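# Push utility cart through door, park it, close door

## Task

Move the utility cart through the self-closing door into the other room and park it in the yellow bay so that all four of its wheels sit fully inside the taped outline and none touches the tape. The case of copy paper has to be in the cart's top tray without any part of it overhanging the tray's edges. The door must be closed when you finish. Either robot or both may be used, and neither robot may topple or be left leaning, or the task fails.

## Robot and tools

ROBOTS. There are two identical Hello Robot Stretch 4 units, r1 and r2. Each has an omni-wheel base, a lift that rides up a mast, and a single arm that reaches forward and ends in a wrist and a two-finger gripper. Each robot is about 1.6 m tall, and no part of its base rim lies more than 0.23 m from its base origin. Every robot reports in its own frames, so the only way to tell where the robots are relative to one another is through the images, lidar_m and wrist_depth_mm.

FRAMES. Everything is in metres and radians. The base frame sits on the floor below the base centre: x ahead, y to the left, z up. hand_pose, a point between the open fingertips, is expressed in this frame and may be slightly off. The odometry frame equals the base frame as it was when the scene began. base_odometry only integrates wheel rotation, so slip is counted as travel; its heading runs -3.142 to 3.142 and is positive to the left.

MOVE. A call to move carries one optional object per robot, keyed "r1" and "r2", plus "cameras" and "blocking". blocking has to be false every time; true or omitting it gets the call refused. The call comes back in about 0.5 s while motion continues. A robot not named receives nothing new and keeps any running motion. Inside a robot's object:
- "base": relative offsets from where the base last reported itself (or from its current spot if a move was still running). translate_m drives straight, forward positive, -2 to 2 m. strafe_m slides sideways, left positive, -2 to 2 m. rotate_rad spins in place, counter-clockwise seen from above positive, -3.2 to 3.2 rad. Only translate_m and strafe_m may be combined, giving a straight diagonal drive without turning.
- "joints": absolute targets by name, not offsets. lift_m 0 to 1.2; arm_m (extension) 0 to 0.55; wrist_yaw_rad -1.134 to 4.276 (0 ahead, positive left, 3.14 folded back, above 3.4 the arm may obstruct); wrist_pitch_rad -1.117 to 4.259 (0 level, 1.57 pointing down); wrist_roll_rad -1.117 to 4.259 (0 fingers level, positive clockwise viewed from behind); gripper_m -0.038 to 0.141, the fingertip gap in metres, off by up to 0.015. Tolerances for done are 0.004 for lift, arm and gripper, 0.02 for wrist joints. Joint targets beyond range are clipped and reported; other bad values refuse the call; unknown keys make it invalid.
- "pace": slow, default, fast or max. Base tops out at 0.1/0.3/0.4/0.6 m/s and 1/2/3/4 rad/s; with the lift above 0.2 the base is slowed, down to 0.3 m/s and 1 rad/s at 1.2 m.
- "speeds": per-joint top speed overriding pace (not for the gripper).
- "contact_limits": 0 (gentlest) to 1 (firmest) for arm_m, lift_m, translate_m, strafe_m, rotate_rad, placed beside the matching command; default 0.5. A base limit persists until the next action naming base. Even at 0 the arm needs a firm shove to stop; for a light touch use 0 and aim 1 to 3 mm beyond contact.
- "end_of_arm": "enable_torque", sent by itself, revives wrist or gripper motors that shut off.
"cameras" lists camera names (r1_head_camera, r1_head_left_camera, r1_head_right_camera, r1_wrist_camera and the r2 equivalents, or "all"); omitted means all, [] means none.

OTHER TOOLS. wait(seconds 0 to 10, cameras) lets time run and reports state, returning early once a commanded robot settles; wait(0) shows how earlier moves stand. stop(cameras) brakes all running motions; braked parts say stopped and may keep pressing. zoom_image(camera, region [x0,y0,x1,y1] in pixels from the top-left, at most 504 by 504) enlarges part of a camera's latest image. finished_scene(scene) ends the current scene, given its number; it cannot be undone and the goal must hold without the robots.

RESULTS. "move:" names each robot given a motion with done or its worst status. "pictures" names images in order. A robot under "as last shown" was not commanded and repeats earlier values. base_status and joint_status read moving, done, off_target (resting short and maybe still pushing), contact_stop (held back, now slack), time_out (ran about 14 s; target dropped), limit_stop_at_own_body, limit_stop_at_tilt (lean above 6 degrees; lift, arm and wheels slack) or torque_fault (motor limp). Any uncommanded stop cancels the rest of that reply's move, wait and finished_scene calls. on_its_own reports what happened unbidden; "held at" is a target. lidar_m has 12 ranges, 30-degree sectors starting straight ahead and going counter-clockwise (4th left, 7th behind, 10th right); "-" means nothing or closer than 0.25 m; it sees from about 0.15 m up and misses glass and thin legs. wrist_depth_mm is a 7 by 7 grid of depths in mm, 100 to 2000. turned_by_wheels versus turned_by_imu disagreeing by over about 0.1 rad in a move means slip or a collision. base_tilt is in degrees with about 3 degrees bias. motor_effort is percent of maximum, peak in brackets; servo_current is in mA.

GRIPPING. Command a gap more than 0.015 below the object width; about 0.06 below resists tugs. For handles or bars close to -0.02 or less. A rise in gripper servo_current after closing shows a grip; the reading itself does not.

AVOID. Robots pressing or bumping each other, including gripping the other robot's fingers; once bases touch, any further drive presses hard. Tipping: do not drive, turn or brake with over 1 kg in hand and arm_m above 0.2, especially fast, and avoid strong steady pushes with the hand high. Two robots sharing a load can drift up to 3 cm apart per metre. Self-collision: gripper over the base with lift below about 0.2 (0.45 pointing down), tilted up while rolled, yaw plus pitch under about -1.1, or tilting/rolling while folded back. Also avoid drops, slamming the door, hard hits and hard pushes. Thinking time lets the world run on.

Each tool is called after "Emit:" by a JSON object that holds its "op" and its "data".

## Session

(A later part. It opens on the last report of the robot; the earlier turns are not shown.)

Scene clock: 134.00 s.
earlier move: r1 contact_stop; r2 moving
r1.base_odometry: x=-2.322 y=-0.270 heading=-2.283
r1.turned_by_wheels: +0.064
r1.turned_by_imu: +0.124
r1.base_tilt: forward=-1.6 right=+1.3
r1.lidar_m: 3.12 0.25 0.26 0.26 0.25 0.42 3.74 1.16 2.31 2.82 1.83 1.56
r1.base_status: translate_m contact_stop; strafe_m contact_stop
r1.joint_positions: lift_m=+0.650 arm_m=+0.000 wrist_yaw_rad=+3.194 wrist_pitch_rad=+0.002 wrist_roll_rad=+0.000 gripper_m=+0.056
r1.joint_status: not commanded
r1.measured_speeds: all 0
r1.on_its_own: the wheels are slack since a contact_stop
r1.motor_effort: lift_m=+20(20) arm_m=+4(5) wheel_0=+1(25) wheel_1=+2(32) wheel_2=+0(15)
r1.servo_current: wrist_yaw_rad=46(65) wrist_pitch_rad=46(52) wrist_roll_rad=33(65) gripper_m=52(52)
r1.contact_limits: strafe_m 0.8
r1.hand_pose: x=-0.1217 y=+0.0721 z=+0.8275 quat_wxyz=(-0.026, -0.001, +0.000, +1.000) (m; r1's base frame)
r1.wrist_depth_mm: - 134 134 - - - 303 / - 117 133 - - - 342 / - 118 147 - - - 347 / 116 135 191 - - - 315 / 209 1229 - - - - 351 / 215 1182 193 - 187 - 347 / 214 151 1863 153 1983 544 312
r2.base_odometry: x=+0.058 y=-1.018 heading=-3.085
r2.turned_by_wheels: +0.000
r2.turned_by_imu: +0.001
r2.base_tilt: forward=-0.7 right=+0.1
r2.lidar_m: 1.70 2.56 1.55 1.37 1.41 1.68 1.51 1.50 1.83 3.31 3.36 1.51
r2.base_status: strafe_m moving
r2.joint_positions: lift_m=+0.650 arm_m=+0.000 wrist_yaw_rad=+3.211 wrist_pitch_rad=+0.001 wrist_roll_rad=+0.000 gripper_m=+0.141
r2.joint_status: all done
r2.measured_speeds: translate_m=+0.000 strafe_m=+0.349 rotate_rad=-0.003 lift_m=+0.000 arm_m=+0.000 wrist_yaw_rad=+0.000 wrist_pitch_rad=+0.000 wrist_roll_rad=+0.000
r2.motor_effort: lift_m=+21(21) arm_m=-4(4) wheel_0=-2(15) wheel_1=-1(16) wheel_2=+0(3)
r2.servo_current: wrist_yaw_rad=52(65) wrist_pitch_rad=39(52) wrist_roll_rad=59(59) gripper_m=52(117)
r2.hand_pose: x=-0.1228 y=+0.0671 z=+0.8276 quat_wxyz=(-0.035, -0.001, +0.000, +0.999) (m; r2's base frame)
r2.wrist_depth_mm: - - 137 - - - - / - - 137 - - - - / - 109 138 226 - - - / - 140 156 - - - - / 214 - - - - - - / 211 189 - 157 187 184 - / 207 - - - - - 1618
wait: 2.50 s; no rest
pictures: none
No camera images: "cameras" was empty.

Emit:
{"op": "wait", "data": {"seconds": 0.5, "cameras": ["r1_head_camera","r1_head_left_camera","r1_head_right_camera","r2_head_camera"]}}

Scene clock: 139.50 s.
earlier move: r1 contact_stop; r2 done
r1.base_odometry: x=-2.322 y=-0.270 heading=-2.283
r1.turned_by_wheels: +0.000
r1.turned_by_imu: +0.000
r1.base_tilt: forward=-1.6 right=+1.3
r1.lidar_m: 3.14 0.25 0.27 0.25 0.25 0.44 3.75 1.16 2.31 2.82 1.84 1.54
r1.base_status: translate_m contact_stop (by the wheels' count: +0.173 of +0.200); strafe_m contact_stop (by the wheels' count: +0.282 of +0.350)
r1.joint_positions: lift_m=+0.650 arm_m=+0.000 wrist_yaw_rad=+3.194 wrist_pitch_rad=+0.002 wrist_roll_rad=+0.000 gripper_m=+0.056
r1.joint_status: not commanded
r1.measured_speeds: all 0
r1.on_its_own: the wheels are slack since a contact_stop
r1.motor_effort: lift_m=+20(20) arm_m=+4(5) wheel_0=+0(25) wheel_1=+0(32) wheel_2=+0(15)
r1.servo_current: wrist_yaw_rad=59(72) wrist_pitch_rad=46(52) wrist_roll_rad=52(72) gripper_m=39(52)
r1.contact_limits: strafe_m 0.8
r1.hand_pose: x=-0.1217 y=+0.0721 z=+0.8275 quat_wxyz=(-0.026, -0.001, +0.000, +1.000) (m; r1's base frame)
r1.wrist_depth_mm: - 133 133 - - - 304 / - 117 134 - - - 343 / - 118 146 - - - 345 / 116 135 191 - - - 315 / 209 1229 - - - - 351 / 215 1255 193 - 187 - 349 / 215 151 1921 153 1983 549 312
r2.base_odometry: x=+0.065 y=-1.148 heading=-3.085
r2.turned_by_wheels: +0.000
r2.turned_by_imu: +0.000
r2.base_tilt: forward=-0.7 right=+0.1
r2.lidar_m: 1.85 2.36 1.37 1.24 1.26 1.58 1.51 1.54 1.87 3.44 3.46 1.58
r2.base_status: done
r2.joint_positions: lift_m=+0.650 arm_m=+0.000 wrist_yaw_rad=+3.211 wrist_pitch_rad=+0.001 wrist_roll_rad=+0.000 gripper_m=+0.141
r2.joint_status: all done
r2.measured_speeds: all 0
r2.motor_effort: lift_m=+21(21) arm_m=-4(4) wheel_0=+1(15) wheel_1=+0(16) wheel_2=+0(3)
r2.servo_current: wrist_yaw_rad=52(65) wrist_pitch_rad=39(52) wrist_roll_rad=39(65) gripper_m=52(117)
r2.hand_pose: x=-0.1228 y=+0.0671 z=+0.8276 quat_wxyz=(-0.035, -0.001, +0.000, +0.999) (m; r2's base frame)
r2.wrist_depth_mm: - - 137 - - - - / - 107 137 - - - - / - 110 138 235 - - - / - 139 164 - - - - / 216 - - - - - - / 213 190 - 160 191 184 - / 210 - - - - 1661 -
wait: 0.00 of 0.5 s (r1 and r2 have come to rest)
pictures: r1_head_camera, r1_head_left_camera, r1_head_right_camera, r2_head_camera
Images, in order (width x height): r1_head_camera 420x560, r1_head_left_camera 420x672, r1_head_right_camera 420x672, r2_head_camera 420x560.

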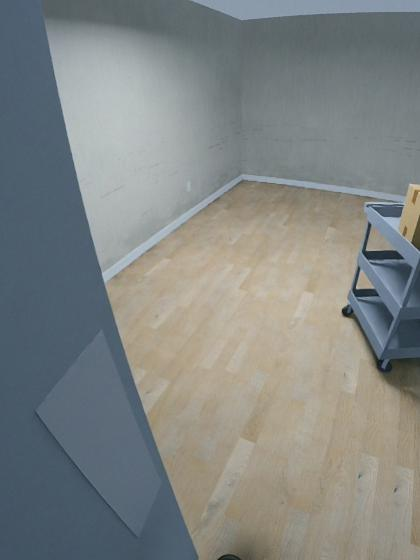

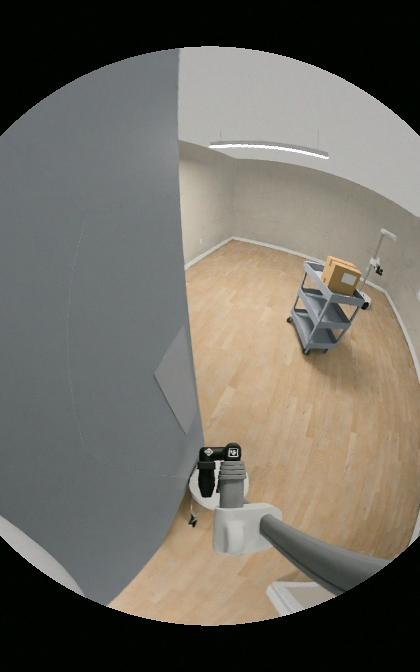

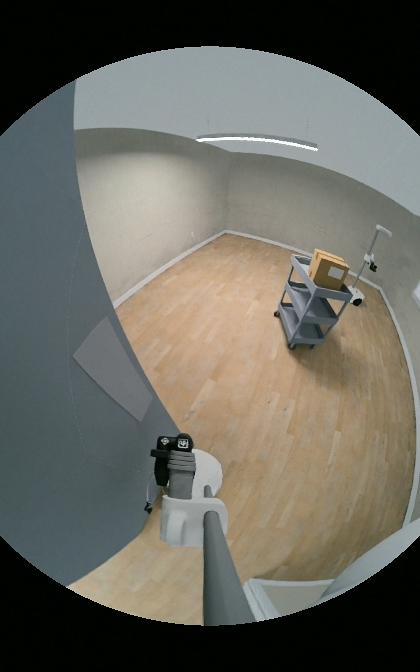

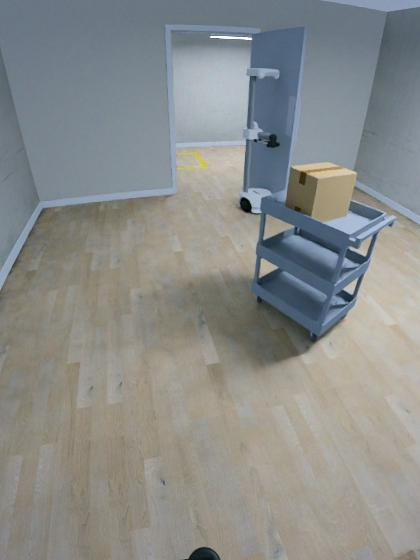

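Emit:
{"op": "move", "data": {"blocking": false, "r1": {"base":{"strafe_m":0.12},"contact_limits":{"strafe_m":0.8}}, "r2": {"base":{"translate_m":2.0,"strafe_m":0.3},"pace":"fast"}, "cameras": []}}

Emit:
{"op": "wait", "data": {"seconds": 2, "cameras": []}}

Emit:
{"op": "wait", "data": {"seconds": 6, "cameras": ["r1_head_camera","r2_head_camera","r2_head_right_camera"]}}

Scene clock: 160.57 s.
move: r1 moving; r2 moving
r1.base_odometry: x=-2.296 y=-0.288 heading=-2.268
r1.turned_by_wheels: +0.014
r1.turned_by_imu: -0.020
r1.base_tilt: forward=-1.6 right=+1.3
r1.lidar_m: 3.14 0.25 0.25 - 0.25 0.41 3.73 1.16 2.12 2.82 1.83 1.59
r1.base_status: strafe_m moving
r1.joint_positions: lift_m=+0.650 arm_m=+0.000 wrist_yaw_rad=+3.194 wrist_pitch_rad=+0.002 wrist_roll_rad=+0.000 gripper_m=+0.056
r1.joint_status: not commanded
r1.measured_speeds: translate_m=-0.024 strafe_m=+0.108 rotate_rad=+0.131 lift_m=+0.000 arm_m=+0.000 wrist_yaw_rad=+0.000 wrist_pitch_rad=+0.000 wrist_roll_rad=+0.000
r1.motor_effort: lift_m=+20(20) arm_m=+3(4) wheel_0=-16(26) wheel_1=+32(32) wheel_2=-15(15)
r1.servo_current: wrist_yaw_rad=46(59) wrist_pitch_rad=39(52) wrist_roll_rad=52(59) gripper_m=39(46)
r1.contact_limits: strafe_m 0.8
r1.hand_pose: x=-0.1217 y=+0.0721 z=+0.8275 quat_wxyz=(-0.026, -0.001, +0.000, +1.000) (m; r1's base frame)
r1.wrist_depth_mm: - 134 133 - - - 271 / - 115 134 - - - 300 / - 116 148 - - - 304 / 117 135 195 - - - 279 / 211 1205 - - - - 279 / 216 1205 193 - 187 525 278 / 215 151 1863 154 1921 442 278
r2.base_odometry: x=+0.017 y=-1.158 heading=-3.084
r2.turned_by_wheels: +0.000
r2.turned_by_imu: +0.001
r2.base_tilt: forward=-0.7 right=+0.1
r2.lidar_m: 1.84 2.33 1.41 1.25 1.23 1.57 1.56 1.58 1.93 3.46 3.48 1.53
r2.base_status: translate_m moving; strafe_m moving
r2.joint_positions: lift_m=+0.650 arm_m=+0.000 wrist_yaw_rad=+3.211 wrist_pitch_rad=+0.001 wrist_roll_rad=+0.000 gripper_m=+0.141
r2.joint_status: not commanded
r2.measured_speeds: translate_m=+0.188 strafe_m=+0.029 rotate_rad=+0.002 lift_m=+0.000 arm_m=+0.000 wrist_yaw_rad=+0.000 wrist_pitch_rad=+0.000 wrist_roll_rad=+0.000
r2.motor_effort: lift_m=+21(21) arm_m=-4(4) wheel_0=+9(9) wheel_1=+10(11) wheel_2=-15(15)
r2.servo_current: wrist_yaw_rad=46(52) wrist_pitch_rad=39(46) wrist_roll_rad=52(52) gripper_m=52(52)
r2.hand_pose: x=-0.1228 y=+0.0671 z=+0.8276 quat_wxyz=(-0.035, -0.001, +0.000, +0.999) (m; r2's base frame)
r2.wrist_depth_mm: - - 136 - - - - / - - 137 - - - - / - 111 138 221 - - - / - 139 154 - - - - / 213 - - - - - - / 211 191 - 160 196 185 - / 206 - - - - 1756 -
pictures: none
No camera images: "cameras" was empty.

Scene clock: 161.47 s.
earlier move: r1 contact_stop; r2 moving
r1.base_odometry: x=-2.293 y=-0.296 heading=-2.297
r1.turned_by_wheels: -0.029
r1.turned_by_imu: +0.004
r1.base_tilt: forward=-1.6 right=+1.2
r1.lidar_m: 3.13 0.25 0.25 - 0.25 0.39 3.74 1.15 2.18 2.80 1.87 1.57
r1.base_status: strafe_m contact_stop (by the wheels' count: +0.038 of +0.120)
r1.joint_positions: lift_m=+0.650 arm_m=+0.000 wrist_yaw_rad=+3.194 wrist_pitch_rad=+0.002 wrist_roll_rad=+0.000 gripper_m=+0.056
r1.joint_status: not commanded
r1.measured_speeds: all 0
r1.on_its_own: the wheels are slack since a contact_stop
r1.motor_effort: lift_m=+20(20) arm_m=-4(4) wheel_0=+0(26) wheel_1=+0(35) wheel_2=+0(15)
r1.servo_current: wrist_yaw_rad=26(65) wrist_pitch_rad=39(52) wrist_roll_rad=52(59) gripper_m=39(46)
r1.contact_limits: strafe_m 0.8
r1.hand_pose: x=-0.1217 y=+0.0721 z=+0.8275 quat_wxyz=(-0.026, -0.001, +0.000, +1.000) (m; r1's base frame)
r1.wrist_depth_mm: - 135 - - - 554 278 / - 120 136 - - 477 286 / - 124 156 - - 480 264 / 109 136 204 - - 488 291 / 137 1229 - - - 492 265 / 220 1205 193 - 187 418 290 / - 152 1808 154 1921 364 264
r2.base_odometry: x=-0.284 y=-1.221 heading=-3.084
r2.turned_by_wheels: +0.000
r2.turned_by_imu: +0.000
r2.base_tilt: forward=-0.7 right=+0.1
r2.lidar_m: 3.29 2.35 1.48 1.27 1.27 1.58 1.89 1.90 2.29 3.42 3.46 1.32
r2.base_status: translate_m moving; strafe_m moving
r2.joint_positions: lift_m=+0.650 arm_m=+0.000 wrist_yaw_rad=+3.211 wrist_pitch_rad=+0.001 wrist_roll_rad=+0.000 gripper_m=+0.141
r2.joint_status: not commanded
r2.measured_speeds: translate_m=+0.397 strafe_m=+0.058 rotate_rad=-0.003 lift_m=+0.000 arm_m=+0.000 wrist_yaw_rad=+0.000 wrist_pitch_rad=+0.000 wrist_roll_rad=+0.000
r2.motor_effort: lift_m=+21(21) arm_m=-4(4) wheel_0=+4(12) wheel_1=+7(11) wheel_2=-8(17)
r2.servo_current: wrist_yaw_rad=46(59) wrist_pitch_rad=39(46) wrist_roll_rad=39(59) gripper_m=46(59)
r2.hand_pose: x=-0.1228 y=+0.0671 z=+0.8276 quat_wxyz=(-0.035, -0.001, +0.000, +0.999) (m; r2's base frame)
r2.wrist_depth_mm: - - 136 - - - - / - - 137 - - - - / - 108 138 - - - - / - 140 155 - - - - / 214 - - - - - - / 211 191 177 - - 203 - / 207 1661 1808 - 1863 1756 -
wait: 0.90 of 2 s (r1 has come to rest)
pictures: none
No camera images: "cameras" was empty.

not run: a stop that you did not command came earlier in this reply.

Emit:
{"op": "wait", "data": {"seconds": 5, "cameras": ["r1_head_left_camera","r2_head_camera","r2_head_left_camera","r2_head_right_camera"]}}

Scene clock: 166.43 s.
earlier move: r2 done
r1.base_odometry: x=-2.293 y=-0.296 heading=-2.297
r1.turned_by_wheels: +0.000
r1.turned_by_imu: +0.000
r1.base_tilt: forward=-1.6 right=+1.2
r1.lidar_m: 3.15 0.25 0.25 - 0.25 0.40 3.75 1.16 2.15 2.83 1.83 1.54
r1.base_status: strafe_m contact_stop (by the wheels' count: +0.038 of +0.120)
r1.joint_positions: lift_m=+0.650 arm_m=+0.000 wrist_yaw_rad=+3.194 wrist_pitch_rad=+0.002 wrist_roll_rad=+0.000 gripper_m=+0.056
r1.joint_status: not commanded
r1.measured_speeds: all 0
r1.on_its_own: the wheels are slack since a contact_stop
r1.motor_effort: lift_m=+20(20) arm_m=-4(4) wheel_0=+0(26) wheel_1=+0(35) wheel_2=+0(15)
r1.servo_current: wrist_yaw_rad=65(72) wrist_pitch_rad=46(52) wrist_roll_rad=46(72) gripper_m=39(52)
r1.contact_limits: strafe_m 0.8
r1.hand_pose: x=-0.1217 y=+0.0721 z=+0.8275 quat_wxyz=(-0.026, -0.001, +0.000, +1.000) (m; r1's base frame)
r1.wrist_depth_mm: - 135 - - - 554 281 / - 121 137 - - 477 283 / - 124 156 - - 484 264 / 109 135 203 - - 488 291 / 137 1229 - - - 488 265 / 221 1229 195 - 187 418 291 / - 152 1863 153 1921 366 263
r2.base_odometry: x=-1.914 y=-1.562 heading=-3.084
r2.turned_by_wheels: +0.000
r2.turned_by_imu: +0.003
r2.base_tilt: forward=-0.7 right=+0.0
r2.lidar_m: 2.25 2.28 1.53 1.36 1.37 1.68 3.25 3.54 0.80 0.69 3.40 1.84
r2.base_status: done
r2.joint_positions: lift_m=+0.650 arm_m=+0.000 wrist_yaw_rad=+3.211 wrist_pitch_rad=+0.001 wrist_roll_rad=+0.000 gripper_m=+0.141
r2.joint_status: not commanded
r2.measured_speeds: all 0
r2.motor_effort: lift_m=+21(21) arm_m=-4(4) wheel_0=+3(12) wheel_1=+2(11) wheel_2=-1(17)
r2.servo_current: wrist_yaw_rad=39(65) wrist_pitch_rad=46(52) wrist_roll_rad=52(59) gripper_m=52(65)
r2.hand_pose: x=-0.1228 y=+0.0671 z=+0.8276 quat_wxyz=(-0.035, -0.001, +0.000, +0.999) (m; r2's base frame)
r2.wrist_depth_mm: - - 137 - - - 1618 / - 107 137 - - - 1618 / - 111 139 - - - 1618 / - 140 178 - - - 1661 / 215 - - - - - - / 213 204 - - - 204 - / 211 1808 1921 - 1921 1756 -
wait: 2.50 of 5 s (r2 has come to rest)
pictures: r1_head_left_camera, r2_head_camera, r2_head_left_camera, r2_head_right_camera
Images, in order (width x height): r1_head_left_camera 420x672, r2_head_camera 420x560, r2_head_left_camera 420x672, r2_head_right_camera 420x672.

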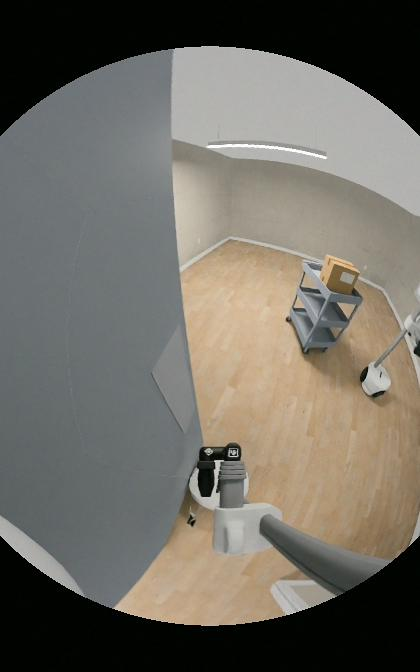

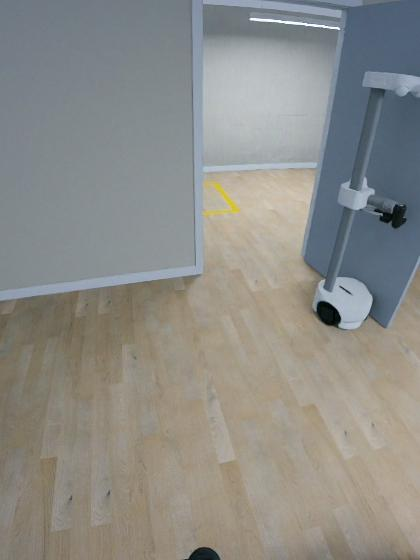

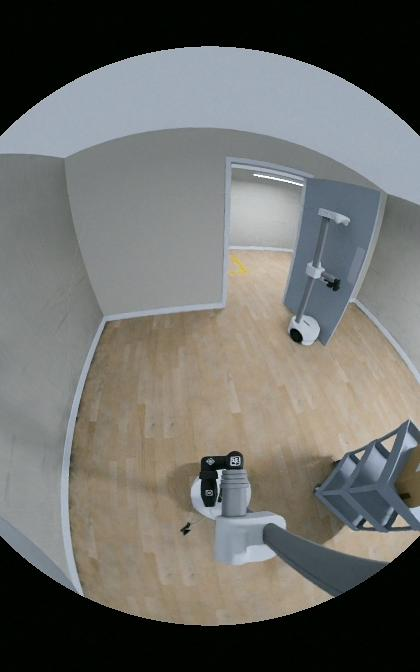

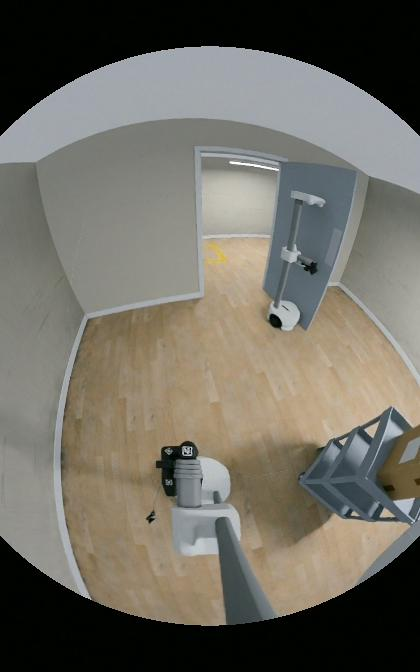

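Emit:
{"op": "move", "data": {"blocking": false, "r1": {"base":{"translate_m":0.15}}, "r2": {"base":{"translate_m":0.95,"strafe_m":-0.1},"joints":{"wrist_yaw_rad":0,"wrist_roll_rad":1.57}}, "cameras": []}}

Emit:
{"op": "wait", "data": {"seconds": 4, "cameras": []}}

Emit:
{"op": "move", "data": {"blocking": false, "r1": {"base":{"strafe_m":0.12},"contact_limits":{"strafe_m":0.9}}, "cameras": []}}

Emit:
{"op": "wait", "data": {"seconds": 4, "cameras": ["r1_head_camera","r1_head_left_camera","r2_head_right_camera"]}}

Scene clock: 180.50 s.
move: r1 moving; r2 moving
r1.base_odometry: x=-2.315 y=-0.316 heading=-2.291
r1.turned_by_wheels: +0.006
r1.turned_by_imu: +0.006
r1.base_tilt: forward=-1.6 right=+1.3
r1.lidar_m: 3.10 0.25 0.25 - 0.25 0.42 3.78 1.19 2.27 2.82 1.78 1.56
r1.base_status: translate_m moving
r1.joint_positions: lift_m=+0.650 arm_m=+0.000 wrist_yaw_rad=+3.194 wrist_pitch_rad=+0.002 wrist_roll_rad=+0.000 gripper_m=+0.056
r1.joint_status: not commanded
r1.measured_speeds: translate_m=+0.109 strafe_m=-0.022 rotate_rad=+0.074 lift_m=+0.000 arm_m=+0.000 wrist_yaw_rad=+0.000 wrist_pitch_rad=+0.000 wrist_roll_rad=+0.000
r1.motor_effort: lift_m=+20(20) arm_m=-4(4) wheel_0=+0(6) wheel_1=+28(28) wheel_2=-17(17)
r1.servo_current: wrist_yaw_rad=46(59) wrist_pitch_rad=46(52) wrist_roll_rad=52(72) gripper_m=46(46)
r1.hand_pose: x=-0.1217 y=+0.0721 z=+0.8275 quat_wxyz=(-0.026, -0.001, +0.000, +1.000) (m; r1's base frame)
r1.wrist_depth_mm: - 135 - - - 535 276 / - 123 135 - - 535 277 / - 124 164 - - 539 258 / 111 136 210 - - 559 259 / 137 1308 - - - 559 259 / 224 1229 193 - 188 469 286 / - 151 1863 153 1983 353 279
r2.base_odometry: x=-1.946 y=-1.560 heading=-3.084
r2.turned_by_wheels: +0.000
r2.turned_by_imu: +0.001
r2.base_tilt: forward=-0.7 right=+0.1
r2.lidar_m: 2.23 2.26 1.55 1.37 1.38 1.67 3.31 3.59 0.78 0.71 3.39 1.81
r2.base_status: translate_m moving; strafe_m moving
r2.joint_positions: lift_m=+0.650 arm_m=+0.000 wrist_yaw_rad=+2.651 wrist_pitch_rad=+0.001 wrist_roll_rad=+0.588 gripper_m=+0.141
r2.joint_status: wrist_yaw_rad moving; wrist_roll_rad moving
r2.measured_speeds: translate_m=+0.122 strafe_m=-0.014 rotate_rad=-0.001 lift_m=+0.000 arm_m=+0.000 wrist_yaw_rad=-1.730 wrist_pitch_rad=+0.000 wrist_roll_rad=+1.820
r2.motor_effort: lift_m=+21(21) arm_m=-4(4) wheel_0=+8(14) wheel_1=+8(8) wheel_2=-13(14)
r2.servo_current: wrist_yaw_rad=117(117) wrist_pitch_rad=39(46) wrist_roll_rad=78(111) gripper_m=52(59)
r2.hand_pose: x=-0.0422 y=+0.2131 z=+0.8276 quat_wxyz=(+0.233, +0.070, +0.281, +0.928) (m; r2's base frame)
r2.wrist_depth_mm: - - - - - - - / - - - - - - - / - - - - - - - / - - - - - - - / - - - - - - - / 272 - - - 1708 1308 1281 / - - - - 1576 1308 1098
pictures: none
No camera images: "cameras" was empty.

Scene clock: 181.77 s.
earlier move: r1 contact_stop; r2 moving
r1.base_odometry: x=-2.341 y=-0.318 heading=-2.224
r1.turned_by_wheels: +0.067
r1.turned_by_imu: +0.067
r1.base_tilt: forward=-1.6 right=+1.3
r1.lidar_m: 2.88 0.25 - 0.25 0.25 0.51 3.85 1.18 2.76 1.39 1.49 1.51
r1.base_status: translate_m contact_stop (by the wheels' count: +0.047 of +0.150)
r1.joint_positions: lift_m=+0.650 arm_m=+0.000 wrist_yaw_rad=+3.194 wrist_pitch_rad=+0.002 wrist_roll_rad=+0.000 gripper_m=+0.056
r1.joint_status: not commanded
r1.measured_speeds: all 0
r1.on_its_own: the wheels are slack since a contact_stop
r1.motor_effort: lift_m=+20(20) arm_m=-4(4) wheel_0=+0(6) wheel_1=+1(28) wheel_2=+0(18)
r1.servo_current: wrist_yaw_rad=46(65) wrist_pitch_rad=39(52) wrist_roll_rad=46(72) gripper_m=39(46)
r1.hand_pose: x=-0.1217 y=+0.0721 z=+0.8275 quat_wxyz=(-0.026, -0.001, +0.000, +1.000) (m; r1's base frame)
r1.wrist_depth_mm: - 135 - - - - 375 / - 119 136 - - - 342 / - 124 158 - - - 387 / 108 135 208 - - - 347 / 137 - - - - - 392 / 220 - 193 - 187 - 394 / - 151 1863 153 1863 549 342
r2.base_odometry: x=-2.266 y=-1.545 heading=-3.084
r2.turned_by_wheels: +0.000
r2.turned_by_imu: +0.000
r2.base_tilt: forward=-0.6 right=+0.1
r2.lidar_m: 1.93 1.93 1.66 1.46 1.49 1.82 3.55 3.89 0.78 1.00 1.68 1.52
r2.base_status: translate_m moving; strafe_m moving
r2.joint_positions: lift_m=+0.650 arm_m=+0.000 wrist_yaw_rad=+0.454 wrist_pitch_rad=+0.001 wrist_roll_rad=+1.568 gripper_m=+0.141
r2.joint_status: wrist_yaw_rad moving; wrist_roll_rad moving
r2.measured_speeds: translate_m=+0.297 strafe_m=-0.033 rotate_rad=+0.000 lift_m=+0.000 arm_m=+0.000 wrist_yaw_rad=-1.736 wrist_pitch_rad=+0.000 wrist_roll_rad=+0.000
r2.motor_effort: lift_m=+21(21) arm_m=-4(4) wheel_0=+8(14) wheel_1=+5(8) wheel_2=-10(14)
r2.servo_current: wrist_yaw_rad=91(130) wrist_pitch_rad=39(46) wrist_roll_rad=46(111) gripper_m=46(59)
r2.hand_pose: x=+0.4685 y=+0.0478 z=+0.8276 quat_wxyz=(+0.690, +0.688, +0.159, +0.159) (m; r2's base frame)
r2.wrist_depth_mm: - - - - - 1366 1138 / - - - - - 1537 1138 / - - - - - 1537 1160 / - - - - - 1661 1138 / - - - - - 1576 1160 / - 189 196 160 191 1366 1138 / - - - - - 1808 1160
wait: 1.27 of 4 s (r1 has come to rest)
pictures: none
No camera images: "cameras" was empty.

not run: a stop that you did not command came earlier in this reply.

not run: a stop that you did not command came earlier in this reply.

Emit:
{"op": "move", "data": {"blocking": false, "r1": {"base":{"translate_m":0.2,"strafe_m":-0.12}}, "cameras": []}}

Emit:
{"op": "wait", "data": {"seconds": 3, "cameras": ["r1_head_camera","r1_head_left_camera","r2_head_camera","r2_head_right_camera"]}}

Scene clock: 185.67 s.
earlier move: r2 done
move: r1 moving
r1.base_odometry: x=-2.375 y=-0.331 heading=-2.224
r1.turned_by_wheels: +0.000
r1.turned_by_imu: +0.000
r1.base_tilt: forward=-1.6 right=+1.3
r1.lidar_m: 2.88 0.25 - 0.25 0.25 0.49 1.30 1.22 0.95 0.97 1.60 1.48
r1.base_status: translate_m moving; strafe_m moving
r1.joint_positions: lift_m=+0.650 arm_m=+0.000 wrist_yaw_rad=+3.194 wrist_pitch_rad=+0.002 wrist_roll_rad=+0.000 gripper_m=+0.056
r1.joint_status: not commanded
r1.measured_speeds: translate_m=+0.119 strafe_m=-0.071 rotate_rad=+0.003 lift_m=+0.000 arm_m=+0.000 wrist_yaw_rad=+0.000 wrist_pitch_rad=+0.000 wrist_roll_rad=+0.000
r1.motor_effort: lift_m=+20(20) arm_m=-4(4) wheel_0=+9(9) wheel_1=+1(3) wheel_2=-9(10)
r1.servo_current: wrist_yaw_rad=52(65) wrist_pitch_rad=46(52) wrist_roll_rad=39(65) gripper_m=46(46)
r1.hand_pose: x=-0.1217 y=+0.0721 z=+0.8275 quat_wxyz=(-0.026, -0.001, +0.000, +1.000) (m; r1's base frame)
r1.wrist_depth_mm: - 135 - - - - 382 / - 119 136 - - - 394 / - 124 158 - - - 402 / 108 136 207 - - - 410 / 137 - - - - - 407 / 220 - 192 - 187 - 404 / 218 140 1756 153 1921 707 402
r2.base_odometry: x=-2.868 y=-1.517 heading=-3.084
r2.turned_by_wheels: +0.000
r2.turned_by_imu: +0.001
r2.base_tilt: forward=-0.6 right=+0.1
r2.lidar_m: 1.34 1.35 1.68 1.64 1.62 2.01 3.85 1.20 1.22 3.09 1.03 1.19
r2.base_status: done
r2.joint_positions: lift_m=+0.650 arm_m=+0.000 wrist_yaw_rad=+0.003 wrist_pitch_rad=+0.001 wrist_roll_rad=+1.568 gripper_m=+0.141
r2.joint_status: all done
r2.measured_speeds: all 0
r2.motor_effort: lift_m=+21(21) arm_m=-4(4) wheel_0=+4(4) wheel_1=+3(4) wheel_2=-4(4)
r2.servo_current: wrist_yaw_rad=46(59) wrist_pitch_rad=39(46) wrist_roll_rad=46(59) gripper_m=52(59)
r2.hand_pose: x=+0.4596 y=-0.0866 z=+0.8276 quat_wxyz=(+0.708, +0.706, +0.001, +0.001) (m; r2's base frame)
r2.wrist_depth_mm: - - - - - 1661 1138 / - - - - - 1618 1138 / - - - - - 1618 1182 / - - - - - 1661 1160 / - - - - - 1464 1078 / - 185 177 158 183 186 1098 / - - - - - - 1078
pictures: none
No camera images: "cameras" was empty.

Scene clock: 187.27 s.
earlier move: r1 done
r1.base_odometry: x=-2.558 y=-0.404 heading=-2.224
r1.turned_by_wheels: +0.000
r1.turned_by_imu: -0.001
r1.base_tilt: forward=-1.6 right=+1.3
r1.lidar_m: 2.93 2.06 1.99 0.25 0.27 0.54 1.33 1.45 0.93 0.94 1.37 1.27
r1.base_status: done
r1.joint_positions: lift_m=+0.650 arm_m=+0.000 wrist_yaw_rad=+3.194 wrist_pitch_rad=+0.002 wrist_roll_rad=+0.000 gripper_m=+0.056
r1.joint_status: not commanded
r1.measured_speeds: all 0
r1.motor_effort: lift_m=+20(20) arm_m=-4(4) wheel_0=-2(10) wheel_1=+0(3) wheel_2=+0(11)
r1.servo_current: wrist_yaw_rad=65(65) wrist_pitch_rad=39(52) wrist_roll_rad=52(65) gripper_m=39(46)
r1.hand_pose: x=-0.1217 y=+0.0721 z=+0.8275 quat_wxyz=(-0.026, -0.001, +0.000, +1.000) (m; r1's base frame)
r1.wrist_depth_mm: - 134 - - - - 407 / - 120 134 - - - 415 / - 124 158 - - - 421 / 108 135 208 - - - 427 / 213 - 1464 - - - 424 / 221 - 193 - 187 - 427 / 219 151 1464 153 1983 768 418
r2.base_odometry: x=-2.868 y=-1.517 heading=-3.084
r2.turned_by_wheels: +0.000
r2.turned_by_imu: +0.000
r2.base_tilt: forward=-0.7 right=+0.1
r2.lidar_m: 1.33 1.37 1.67 1.63 1.65 2.02 3.84 1.17 1.23 3.10 0.92 1.52
r2.base_status: done
r2.joint_positions: lift_m=+0.650 arm_m=+0.000 wrist_yaw_rad=+0.003 wrist_pitch_rad=+0.001 wrist_roll_rad=+1.568 gripper_m=+0.141
r2.joint_status: all done
r2.measured_speeds: all 0
r2.motor_effort: lift_m=+21(21) arm_m=-4(4) wheel_0=+4(5) wheel_1=+3(4) wheel_2=-4(4)
r2.servo_current: wrist_yaw_rad=39(59) wrist_pitch_rad=46(46) wrist_roll_rad=52(65) gripper_m=59(59)
r2.hand_pose: x=+0.4596 y=-0.0866 z=+0.8276 quat_wxyz=(+0.708, +0.706, +0.001, +0.001) (m; r2's base frame)
r2.wrist_depth_mm: - - - - - 1618 1138 / - - - - - 1661 1118 / - - - - - 1618 1160 / - - - - - 1661 1160 / - - - - - 1464 1098 / - 185 177 158 183 186 1098 / - - - - - - 1078
wait: 1.60 of 3 s (r1 has come to rest)
pictures: r1_head_camera, r1_head_left_camera, r2_head_camera, r2_head_right_camera
Images, in order (width x height): r1_head_camera 420x560, r1_head_left_camera 420x672, r2_head_camera 420x560, r2_head_right_camera 420x672.

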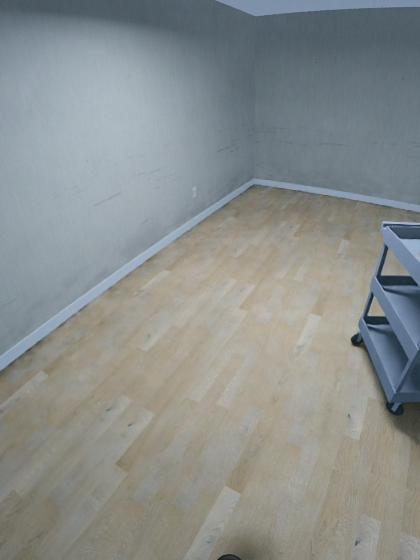

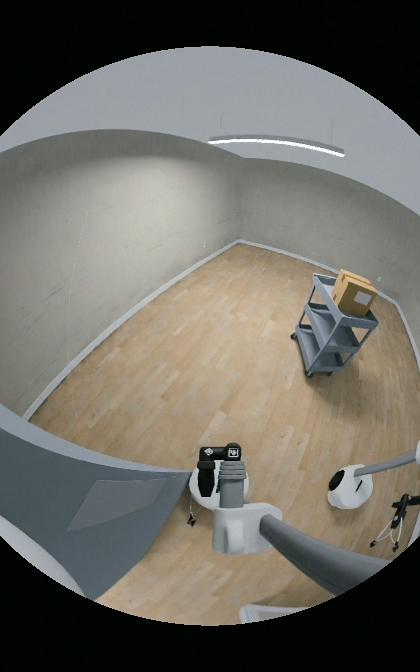

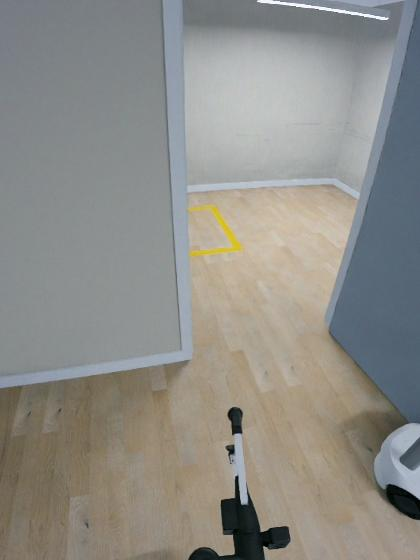

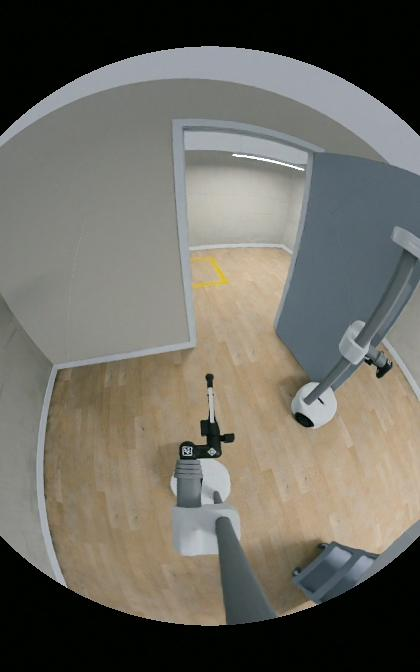

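Emit:
{"op": "move", "data": {"blocking": false, "r1": {"base":{"strafe_m":0.2},"contact_limits":{"strafe_m":0.8}}, "r2": {"base":{"rotate_rad":3.2}}, "cameras": []}}

Emit:
{"op": "wait", "data": {"seconds": 3, "cameras": []}}

Emit:
{"op": "move", "data": {"blocking": false, "r2": {"base":{"rotate_rad":0.5}}, "cameras": []}}

Emit:
{"op": "wait", "data": {"seconds": 3, "cameras": ["r1_head_left_camera","r2_head_camera","r2_head_right_camera","r2_wrist_camera"]}}

Scene clock: 195.90 s.
move: r1 moving; r2 moving
r1.base_odometry: x=-2.530 y=-0.426 heading=-2.224
r1.turned_by_wheels: +0.000
r1.turned_by_imu: +0.000
r1.base_tilt: forward=-1.6 right=+1.3
r1.lidar_m: 2.85 2.03 1.95 0.25 0.25 0.51 1.35 1.39 0.98 0.97 1.37 1.29
r1.base_status: strafe_m moving
r1.joint_positions: lift_m=+0.650 arm_m=+0.000 wrist_yaw_rad=+3.194 wrist_pitch_rad=+0.002 wrist_roll_rad=+0.000 gripper_m=+0.056
r1.joint_status: not commanded
r1.measured_speeds: translate_m=+0.001 strafe_m=+0.140 rotate_rad=-0.005 lift_m=+0.000 arm_m=+0.000 wrist_yaw_rad=+0.000 wrist_pitch_rad=+0.000 wrist_roll_rad=+0.000
r1.motor_effort: lift_m=+20(20) arm_m=-4(4) wheel_0=-14(16) wheel_1=+12(13) wheel_2=-1(1)
r1.servo_current: wrist_yaw_rad=46(59) wrist_pitch_rad=46(46) wrist_roll_rad=33(59) gripper_m=46(46)
r1.contact_limits: strafe_m 0.8
r1.hand_pose: x=-0.1217 y=+0.0721 z=+0.8275 quat_wxyz=(-0.026, -0.001, +0.000, +1.000) (m; r1's base frame)
r1.wrist_depth_mm: - 135 142 - - - 415 / - 118 134 - - - 421 / - 119 154 - - - 433 / 112 135 196 - - - 442 / 137 - - - - - 442 / 219 - 192 - 187 - 436 / 219 151 1464 154 1921 820 433
r2.base_odometry: x=-2.868 y=-1.517 heading=-2.832
r2.turned_by_wheels: +0.252
r2.turned_by_imu: +0.245
r2.base_tilt: forward=-0.7 right=+0.1
r2.lidar_m: 1.34 1.44 1.68 1.64 1.75 2.55 - 1.18 3.20 0.96 1.00 1.89
r2.base_status: rotate_rad moving
r2.joint_positions: lift_m=+0.650 arm_m=+0.000 wrist_yaw_rad=+0.003 wrist_pitch_rad=+0.001 wrist_roll_rad=+1.568 gripper_m=+0.141
r2.joint_status: not commanded
r2.measured_speeds: translate_m=+0.001 strafe_m=+0.003 rotate_rad=+0.975 lift_m=+0.000 arm_m=+0.000 wrist_yaw_rad=+0.000 wrist_pitch_rad=+0.000 wrist_roll_rad=+0.000
r2.motor_effort: lift_m=+21(21) arm_m=-4(4) wheel_0=-5(9) wheel_1=-8(11) wheel_2=-10(12)
r2.servo_current: wrist_yaw_rad=39(52) wrist_pitch_rad=46(46) wrist_roll_rad=46(59) gripper_m=52(59)
r2.hand_pose: x=+0.4595 y=-0.0867 z=+0.8276 quat_wxyz=(+0.708, +0.706, +0.001, +0.001) (m; r2's base frame)
r2.wrist_depth_mm: - - - - - 1661 1138 / - - - - - 1661 1138 / - - - - - 1661 1118 / - - - - - - 1098 / - - - - - - 1118 / - 184 177 158 182 185 1118 / - - - - - - 1078
pictures: none
No camera images: "cameras" was empty.

Scene clock: 197.07 s.
earlier move: r1 contact_stop; r2 moving
r1.base_odometry: x=-2.434 y=-0.493 heading=-2.199
r1.turned_by_wheels: +0.025
r1.turned_by_imu: -0.032
r1.base_tilt: forward=-1.5 right=+1.3
r1.lidar_m: 2.90 2.04 1.93 0.25 0.25 0.43 1.41 1.37 1.04 1.00 1.41 1.35
r1.base_status: strafe_m contact_stop (by the wheels' count: +0.153 of +0.200)
r1.joint_positions: lift_m=+0.650 arm_m=+0.000 wrist_yaw_rad=+3.194 wrist_pitch_rad=+0.002 wrist_roll_rad=+0.000 gripper_m=+0.056
r1.joint_status: not commanded
r1.measured_speeds: translate_m=+0.000 strafe_m=+0.000 rotate_rad=+0.001 lift_m=+0.000 arm_m=+0.000 wrist_yaw_rad=+0.000 wrist_pitch_rad=+0.000 wrist_roll_rad=+0.000
r1.on_its_own: the wheels are slack since a contact_stop
r1.motor_effort: lift_m=+19(20) arm_m=-4(4) wheel_0=+0(29) wheel_1=+0(35) wheel_2=+0(21)
r1.servo_current: wrist_yaw_rad=39(72) wrist_pitch_rad=39(52) wrist_roll_rad=59(65) gripper_m=39(52)
r1.contact_limits: strafe_m 0.8
r1.hand_pose: x=-0.1216 y=+0.0723 z=+0.8275 quat_wxyz=(-0.026, -0.001, +0.000, +1.000) (m; r1's base frame)
r1.wrist_depth_mm: - 135 - - - 535 274 / - 123 135 - - 539 306 / - 119 177 - - 549 278 / 111 136 213 - - 554 312 / 137 - - - - 554 279 / 216 - 192 - 187 466 279 / 224 151 1661 153 1983 397 278
r2.base_odometry: x=-2.868 y=-1.517 heading=-0.748
r2.turned_by_wheels: +2.084
r2.turned_by_imu: +2.027
r2.base_tilt: forward=-0.7 right=+0.1
r2.lidar_m: 1.70 2.45 4.45 1.19 3.20 1.01 1.03 1.78 1.35 1.43 1.67 1.63
r2.base_status: rotate_rad moving
r2.joint_positions: lift_m=+0.650 arm_m=+0.000 wrist_yaw_rad=+0.003 wrist_pitch_rad=+0.001 wrist_roll_rad=+1.568 gripper_m=+0.141
r2.joint_status: not commanded
r2.measured_speeds: translate_m=+0.000 strafe_m=-0.001 rotate_rad=+1.899 lift_m=+0.000 arm_m=+0.000 wrist_yaw_rad=+0.000 wrist_pitch_rad=+0.000 wrist_roll_rad=+0.000
r2.motor_effort: lift_m=+21(21) arm_m=-4(4) wheel_0=-9(11) wheel_1=-4(11) wheel_2=-7(13)
r2.servo_current: wrist_yaw_rad=52(52) wrist_pitch_rad=33(46) wrist_roll_rad=46(59) gripper_m=52(59)
r2.hand_pose: x=+0.4596 y=-0.0867 z=+0.8277 quat_wxyz=(+0.708, +0.706, +0.001, +0.001) (m; r2's base frame)
r2.wrist_depth_mm: - - - - - - 1138 / - - - - - - 1160 / - - - - - 1397 1182 / - - - - - 1499 1138 / - - - - - 1464 1160 / - 196 197 160 196 1366 1160 / - - - - - 1808 1138
wait: 1.17 of 3 s (r1 has come to rest)
pictures: none
No camera images: "cameras" was empty.

not run: a stop that you did not command came earlier in this reply.

not run: a stop that you did not command came earlier in this reply.

Emit:
{"op": "wait", "data": {"seconds": 1.5, "cameras": ["r2_head_camera","r1_head_left_camera","r2_head_right_camera"]}}

Scene clock: 201.33 s.
earlier move: r2 done
r1.base_odometry: x=-2.434 y=-0.493 heading=-2.199
r1.turned_by_wheels: +0.000
r1.turned_by_imu: +0.000
r1.base_tilt: forward=-1.6 right=+1.3
r1.lidar_m: 2.91 2.00 1.95 0.25 0.25 0.43 1.41 1.36 1.04 1.00 1.42 1.34
r1.base_status: strafe_m contact_stop (by the wheels' count: +0.153 of +0.200)
r1.joint_positions: lift_m=+0.650 arm_m=+0.000 wrist_yaw_rad=+3.194 wrist_pitch_rad=+0.002 wrist_roll_rad=+0.000 gripper_m=+0.056
r1.joint_status: not commanded
r1.measured_speeds: all 0
r1.on_its_own: the wheels are slack since a contact_stop
r1.motor_effort: lift_m=+19(20) arm_m=-4(4) wheel_0=+0(29) wheel_1=+0(35) wheel_2=+0(21)
r1.servo_current: wrist_yaw_rad=52(72) wrist_pitch_rad=46(52) wrist_roll_rad=20(65) gripper_m=39(52)
r1.contact_limits: strafe_m 0.8
r1.hand_pose: x=-0.1216 y=+0.0723 z=+0.8275 quat_wxyz=(-0.026, -0.001, +0.000, +1.000) (m; r1's base frame)
r1.wrist_depth_mm: - 135 - - - 539 276 / - 123 135 - - 544 307 / - 120 177 - - 549 281 / 111 136 213 - - 559 312 / 137 - - - - 554 282 / 215 - 192 - 187 469 281 / 224 151 1708 153 1921 397 277
r2.base_odometry: x=-2.868 y=-1.517 heading=+0.115
r2.turned_by_wheels: +0.864
r2.turned_by_imu: +0.843
r2.base_tilt: forward=-0.7 right=+0.0
r2.lidar_m: 4.09 1.17 1.21 3.11 1.00 1.60 1.33 1.37 1.69 1.63 1.65 2.05
r2.base_status: done
r2.joint_positions: lift_m=+0.650 arm_m=+0.000 wrist_yaw_rad=+0.003 wrist_pitch_rad=+0.001 wrist_roll_rad=+1.568 gripper_m=+0.141
r2.joint_status: not commanded
r2.measured_speeds: all 0
r2.motor_effort: lift_m=+20(21) arm_m=-4(5) wheel_0=-3(11) wheel_1=-1(11) wheel_2=-3(13)
r2.servo_current: wrist_yaw_rad=59(59) wrist_pitch_rad=46(46) wrist_roll_rad=52(59) gripper_m=46(59)
r2.hand_pose: x=+0.4596 y=-0.0867 z=+0.8277 quat_wxyz=(+0.708, +0.706, +0.001, +0.001) (m; r2's base frame)
r2.wrist_depth_mm: - - - - - 1661 1118 / - - - - - 1661 1138 / - - - - - 1708 1138 / - - - - - 1708 1138 / - - - - - 1576 1138 / - - - - - 1366 1138 / - - - - - 1756 1138
wait: 0.00 of 1.5 s (r2 has come to rest)
pictures: r1_head_left_camera, r2_head_camera, r2_head_right_camera
Images, in order (width x height): r1_head_left_camera 420x672, r2_head_camera 420x560, r2_head_right_camera 420x672.

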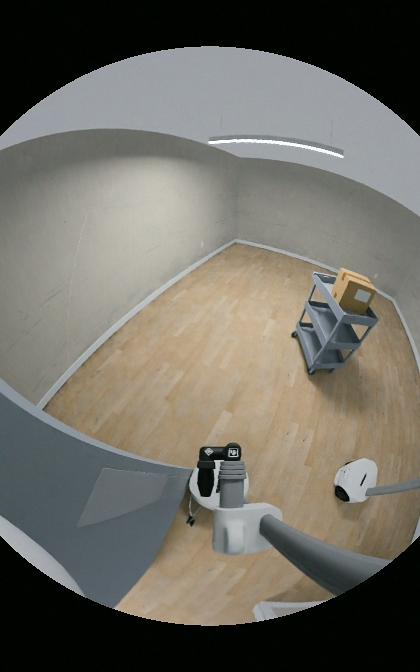

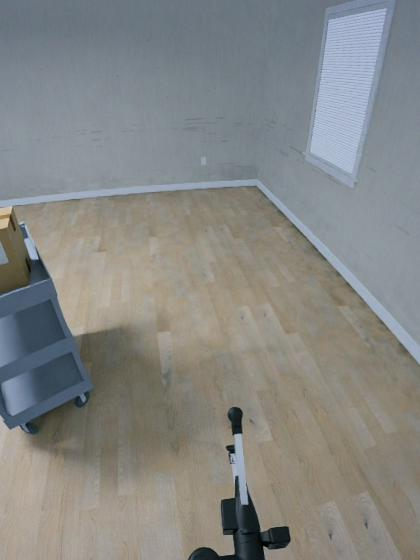

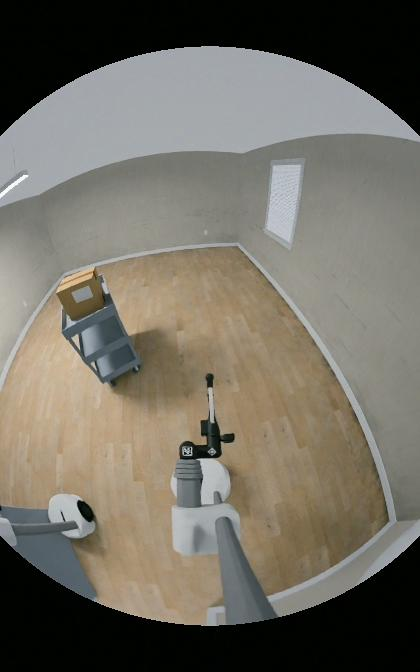

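Emit:
{"op": "move", "data": {"blocking": false, "r2": {"base":{"rotate_rad":0.65}}, "cameras": []}}

Emit:
{"op": "wait", "data": {"seconds": 3, "cameras": ["r2_head_camera","r2_wrist_camera"]}}

Scene clock: 209.10 s.
move: r2 moving
r1: as last shown
r1.lidar_m: 2.91 2.05 1.94 0.25 0.25 0.43 1.39 1.35 1.06 0.98 1.41 1.35
r1.on_its_own: the wheels are slack since a contact_stop
r1.motor_effort: lift_m=+19(20) arm_m=-4(4) wheel_0=+0(1) wheel_1=+0(0) wheel_2=+0(0)
r1.servo_current: wrist_yaw_rad=39(59) wrist_pitch_rad=46(46) wrist_roll_rad=39(59) gripper_m=46(46)
r1.contact_limits: strafe_m 0.8
r1.wrist_depth_mm: - 135 - - - 535 273 / - 123 135 - - 544 306 / - 119 177 - - 549 279 / 111 135 212 - - 559 312 / 137 - - - - 559 281 / 215 - 193 - 187 466 281 / 224 150 1708 153 1921 394 276
r2.base_odometry: x=-2.868 y=-1.517 heading=+0.368
r2.turned_by_wheels: +0.253
r2.turned_by_imu: +0.246
r2.base_tilt: forward=-0.7 right=+0.1
r2.lidar_m: 1.19 1.18 3.15 0.99 1.04 4.37 1.35 1.49 1.68 1.64 1.78 2.63
r2.base_status: rotate_rad moving
r2.joint_positions: lift_m=+0.650 arm_m=+0.000 wrist_yaw_rad=+0.002 wrist_pitch_rad=+0.001 wrist_roll_rad=+1.568 gripper_m=+0.141
r2.joint_status: not commanded
r2.measured_speeds: translate_m=-0.001 strafe_m=-0.002 rotate_rad=+0.972 lift_m=+0.000 arm_m=+0.000 wrist_yaw_rad=+0.000 wrist_pitch_rad=+0.000 wrist_roll_rad=+0.000
r2.motor_effort: lift_m=+20(21) arm_m=-4(4) wheel_0=-8(10) wheel_1=-9(10) wheel_2=-11(12)
r2.servo_current: wrist_yaw_rad=46(46) wrist_pitch_rad=39(46) wrist_roll_rad=52(65) gripper_m=46(59)
r2.hand_pose: x=+0.4596 y=-0.0867 z=+0.8277 quat_wxyz=(+0.708, +0.706, +0.001, +0.001) (m; r2's base frame)
r2.wrist_depth_mm: - - - - - 1618 1138 / - - - - - 1661 1160 / - - - - - 1708 1182 / - - - - - 1661 1160 / - - - - - 1537 1160 / - - - - - 1366 1138 / - - - - - 1661 1098
pictures: none
No camera images: "cameras" was empty.

Scene clock: 210.03 s.
earlier move: r2 done
r1.base_odometry: x=-2.434 y=-0.493 heading=-2.199
r1.turned_by_wheels: +0.000
r1.turned_by_imu: +0.000
r1.base_tilt: forward=-1.6 right=+1.3
r1.lidar_m: 2.93 2.04 1.91 0.25 0.25 0.43 1.40 1.38 1.03 1.00 1.42 1.33
r1.base_status: not commanded
r1.joint_positions: lift_m=+0.650 arm_m=+0.000 wrist_yaw_rad=+3.194 wrist_pitch_rad=+0.002 wrist_roll_rad=+0.000 gripper_m=+0.056
r1.joint_status: not commanded
r1.measured_speeds: all 0
r1.on_its_own: the wheels are slack since a contact_stop
r1.motor_effort: lift_m=+19(20) arm_m=-4(4) wheel_0=+0(1) wheel_1=+0(0) wheel_2=+0(0)
r1.servo_current: wrist_yaw_rad=59(59) wrist_pitch_rad=46(46) wrist_roll_rad=39(72) gripper_m=39(46)
r1.contact_limits: strafe_m 0.8
r1.hand_pose: x=-0.1216 y=+0.0723 z=+0.8275 quat_wxyz=(-0.026, -0.001, +0.000, +1.000) (m; r1's base frame)
r1.wrist_depth_mm: - 135 - - - 539 274 / - 123 135 - - 549 306 / - 120 178 - - 554 281 / 111 136 213 - - 564 310 / 137 - - - - 559 281 / 216 - 192 - 187 462 279 / 225 151 1756 153 1921 394 276
r2.base_odometry: x=-2.868 y=-1.516 heading=+0.765
r2.turned_by_wheels: +0.397
r2.turned_by_imu: +0.387
r2.base_tilt: forward=-0.6 right=+0.1
r2.lidar_m: 1.19 3.28 1.03 1.01 1.72 1.34 1.41 1.72 1.63 1.71 2.28 4.43
r2.base_status: done
r2.joint_positions: lift_m=+0.650 arm_m=+0.000 wrist_yaw_rad=+0.002 wrist_pitch_rad=+0.001 wrist_roll_rad=+1.568 gripper_m=+0.141
r2.joint_status: not commanded
r2.measured_speeds: all 0
r2.motor_effort: lift_m=+20(21) arm_m=-5(5) wheel_0=-1(11) wheel_1=-5(10) wheel_2=-3(12)
r2.servo_current: wrist_yaw_rad=39(52) wrist_pitch_rad=39(46) wrist_roll_rad=52(65) gripper_m=46(59)
r2.hand_pose: x=+0.4596 y=-0.0867 z=+0.8277 quat_wxyz=(+0.708, +0.706, +0.001, +0.001) (m; r2's base frame)
r2.wrist_depth_mm: - - - - - 1618 1138 / - - - - - 1661 1160 / - - - - - 1618 1118 / - - - 1255 1464 - 976 / - - 1138 1138 1430 - 960 / - - 1182 991 211 203 991 / - - - - - 1756 1138
wait: 0.93 of 3 s (r2 has come to rest)
pictures: r2_head_camera, r2_wrist_camera
Images, in order (width x height): r2_head_camera 420x560, r2_wrist_camera 616x392.

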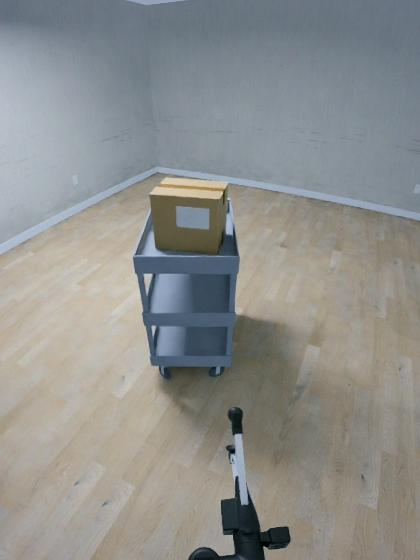

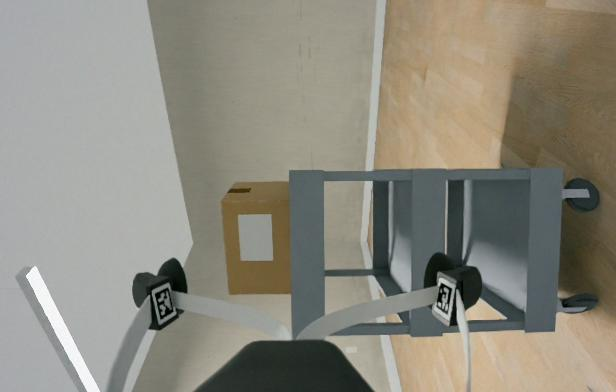

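Emit:
{"op": "move", "data": {"blocking": false, "r2": {"base":{"translate_m":0.6,"strafe_m":0.12}}, "cameras": []}}

Emit:
{"op": "wait", "data": {"seconds": 4, "cameras": ["r2_wrist_camera"]}}

Scene clock: 219.50 s.
move: r2 moving
r1: as last shown
r1.base_tilt: forward=-1.6 right=+1.2
r1.lidar_m: 2.91 2.04 1.93 0.25 0.25 0.44 1.42 1.33 1.06 0.97 1.42 1.34
r1.on_its_own: the wheels are slack since a contact_stop
r1.servo_current: wrist_yaw_rad=46(52) wrist_pitch_rad=39(46) wrist_roll_rad=52(59) gripper_m=33(46)
r1.contact_limits: strafe_m 0.8
r1.wrist_depth_mm: - 135 - - - 535 273 / - 123 135 - - 539 303 / - 119 177 - - 559 279 / 111 136 212 - - 559 312 / 137 - - - - 554 281 / 216 - 191 - 187 466 278 / 224 151 1808 153 1921 397 277
r2.base_odometry: x=-2.850 y=-1.490 heading=+0.765
r2.turned_by_wheels: +0.000
r2.turned_by_imu: +0.001
r2.base_tilt: forward=-0.7 right=+0.0
r2.lidar_m: 1.16 3.25 1.06 0.99 1.71 1.36 1.42 1.74 1.66 1.72 2.33 4.41
r2.base_status: translate_m moving; strafe_m moving
r2.joint_positions: lift_m=+0.650 arm_m=+0.000 wrist_yaw_rad=+0.002 wrist_pitch_rad=+0.001 wrist_roll_rad=+1.568 gripper_m=+0.141
r2.joint_status: not commanded
r2.measured_speeds: translate_m=+0.121 strafe_m=+0.023 rotate_rad=+0.005 lift_m=+0.000 arm_m=+0.000 wrist_yaw_rad=+0.000 wrist_pitch_rad=+0.000 wrist_roll_rad=+0.000
r2.motor_effort: lift_m=+20(21) arm_m=-4(5) wheel_0=+10(10) wheel_1=+8(10) wheel_2=-11(13)
r2.servo_current: wrist_yaw_rad=46(52) wrist_pitch_rad=46(46) wrist_roll_rad=52(59) gripper_m=59(59)
r2.hand_pose: x=+0.4596 y=-0.0867 z=+0.8277 quat_wxyz=(+0.708, +0.706, +0.001, +0.001) (m; r2's base frame)
r2.wrist_depth_mm: - - - - - 1576 1118 / - - - - - 1661 1160 / - - - - - 1661 1118 / - - - 1229 1464 - 946 / - - 1118 1098 1464 - 946 / - - 1118 946 211 202 946 / - - - - - 1756 1138
pictures: none
No camera images: "cameras" was empty.

Scene clock: 222.50 s.
earlier move: r2 done
r1.base_odometry: x=-2.434 y=-0.493 heading=-2.199
r1.turned_by_wheels: +0.000
r1.turned_by_imu: +0.000
r1.base_tilt: forward=-1.6 right=+1.3
r1.lidar_m: 2.92 2.05 1.94 0.25 0.25 0.43 1.39 1.37 2.83 0.96 0.91 1.36
r1.base_status: not commanded
r1.joint_positions: lift_m=+0.650 arm_m=+0.000 wrist_yaw_rad=+3.194 wrist_pitch_rad=+0.002 wrist_roll_rad=+0.000 gripper_m=+0.056
r1.joint_status: not commanded
r1.measured_speeds: all 0
r1.on_its_own: the wheels are slack since a contact_stop
r1.motor_effort: lift_m=+19(20) arm_m=-4(4) wheel_0=+0(1) wheel_1=+0(1) wheel_2=+0(0)
r1.servo_current: wrist_yaw_rad=52(65) wrist_pitch_rad=39(52) wrist_roll_rad=52(65) gripper_m=39(46)
r1.contact_limits: strafe_m 0.8
r1.hand_pose: x=-0.1216 y=+0.0723 z=+0.8275 quat_wxyz=(-0.026, -0.001, +0.000, +1.000) (m; r1's base frame)
r1.wrist_depth_mm: - 135 - - - 530 274 / - 123 135 - - 544 306 / - 119 178 - - 554 279 / 111 136 213 - - 554 312 / 137 - - - - 564 282 / 215 - 192 - 187 466 281 / 224 151 1708 153 1983 394 278
r2.base_odometry: x=-2.518 y=-1.015 heading=+0.765
r2.turned_by_wheels: +0.000
r2.turned_by_imu: +0.001
r2.base_tilt: forward=-0.7 right=+0.1
r2.lidar_m: 0.60 2.85 2.69 0.96 0.92 1.84 1.90 2.09 2.03 2.08 2.79 0.62
r2.base_status: done
r2.joint_positions: lift_m=+0.650 arm_m=+0.000 wrist_yaw_rad=+0.002 wrist_pitch_rad=+0.001 wrist_roll_rad=+1.568 gripper_m=+0.141
r2.joint_status: not commanded
r2.measured_speeds: all 0
r2.motor_effort: lift_m=+20(21) arm_m=-4(5) wheel_0=+4(11) wheel_1=+3(11) wheel_2=-3(14)
r2.servo_current: wrist_yaw_rad=52(59) wrist_pitch_rad=39(46) wrist_roll_rad=46(59) gripper_m=52(59)
r2.hand_pose: x=+0.4596 y=-0.0867 z=+0.8277 quat_wxyz=(+0.708, +0.706, +0.001, +0.001) (m; r2's base frame)
r2.wrist_depth_mm: - - - - - 1618 1138 / - - - - - 1921 - / - 500 500 - - - - / - 525 517 - - - - / - - 539 - - - - / - - 549 160 - 189 - / - - - - - 1808 389
wait: 3.00 of 4 s (r2 has come to rest)
pictures: r2_wrist_camera
Images, in order (width x height): r2_wrist_camera 616x392.

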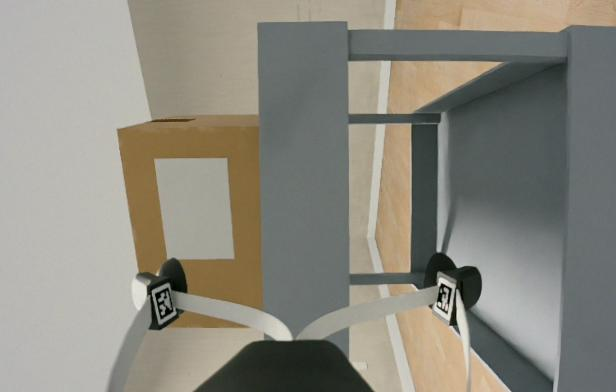

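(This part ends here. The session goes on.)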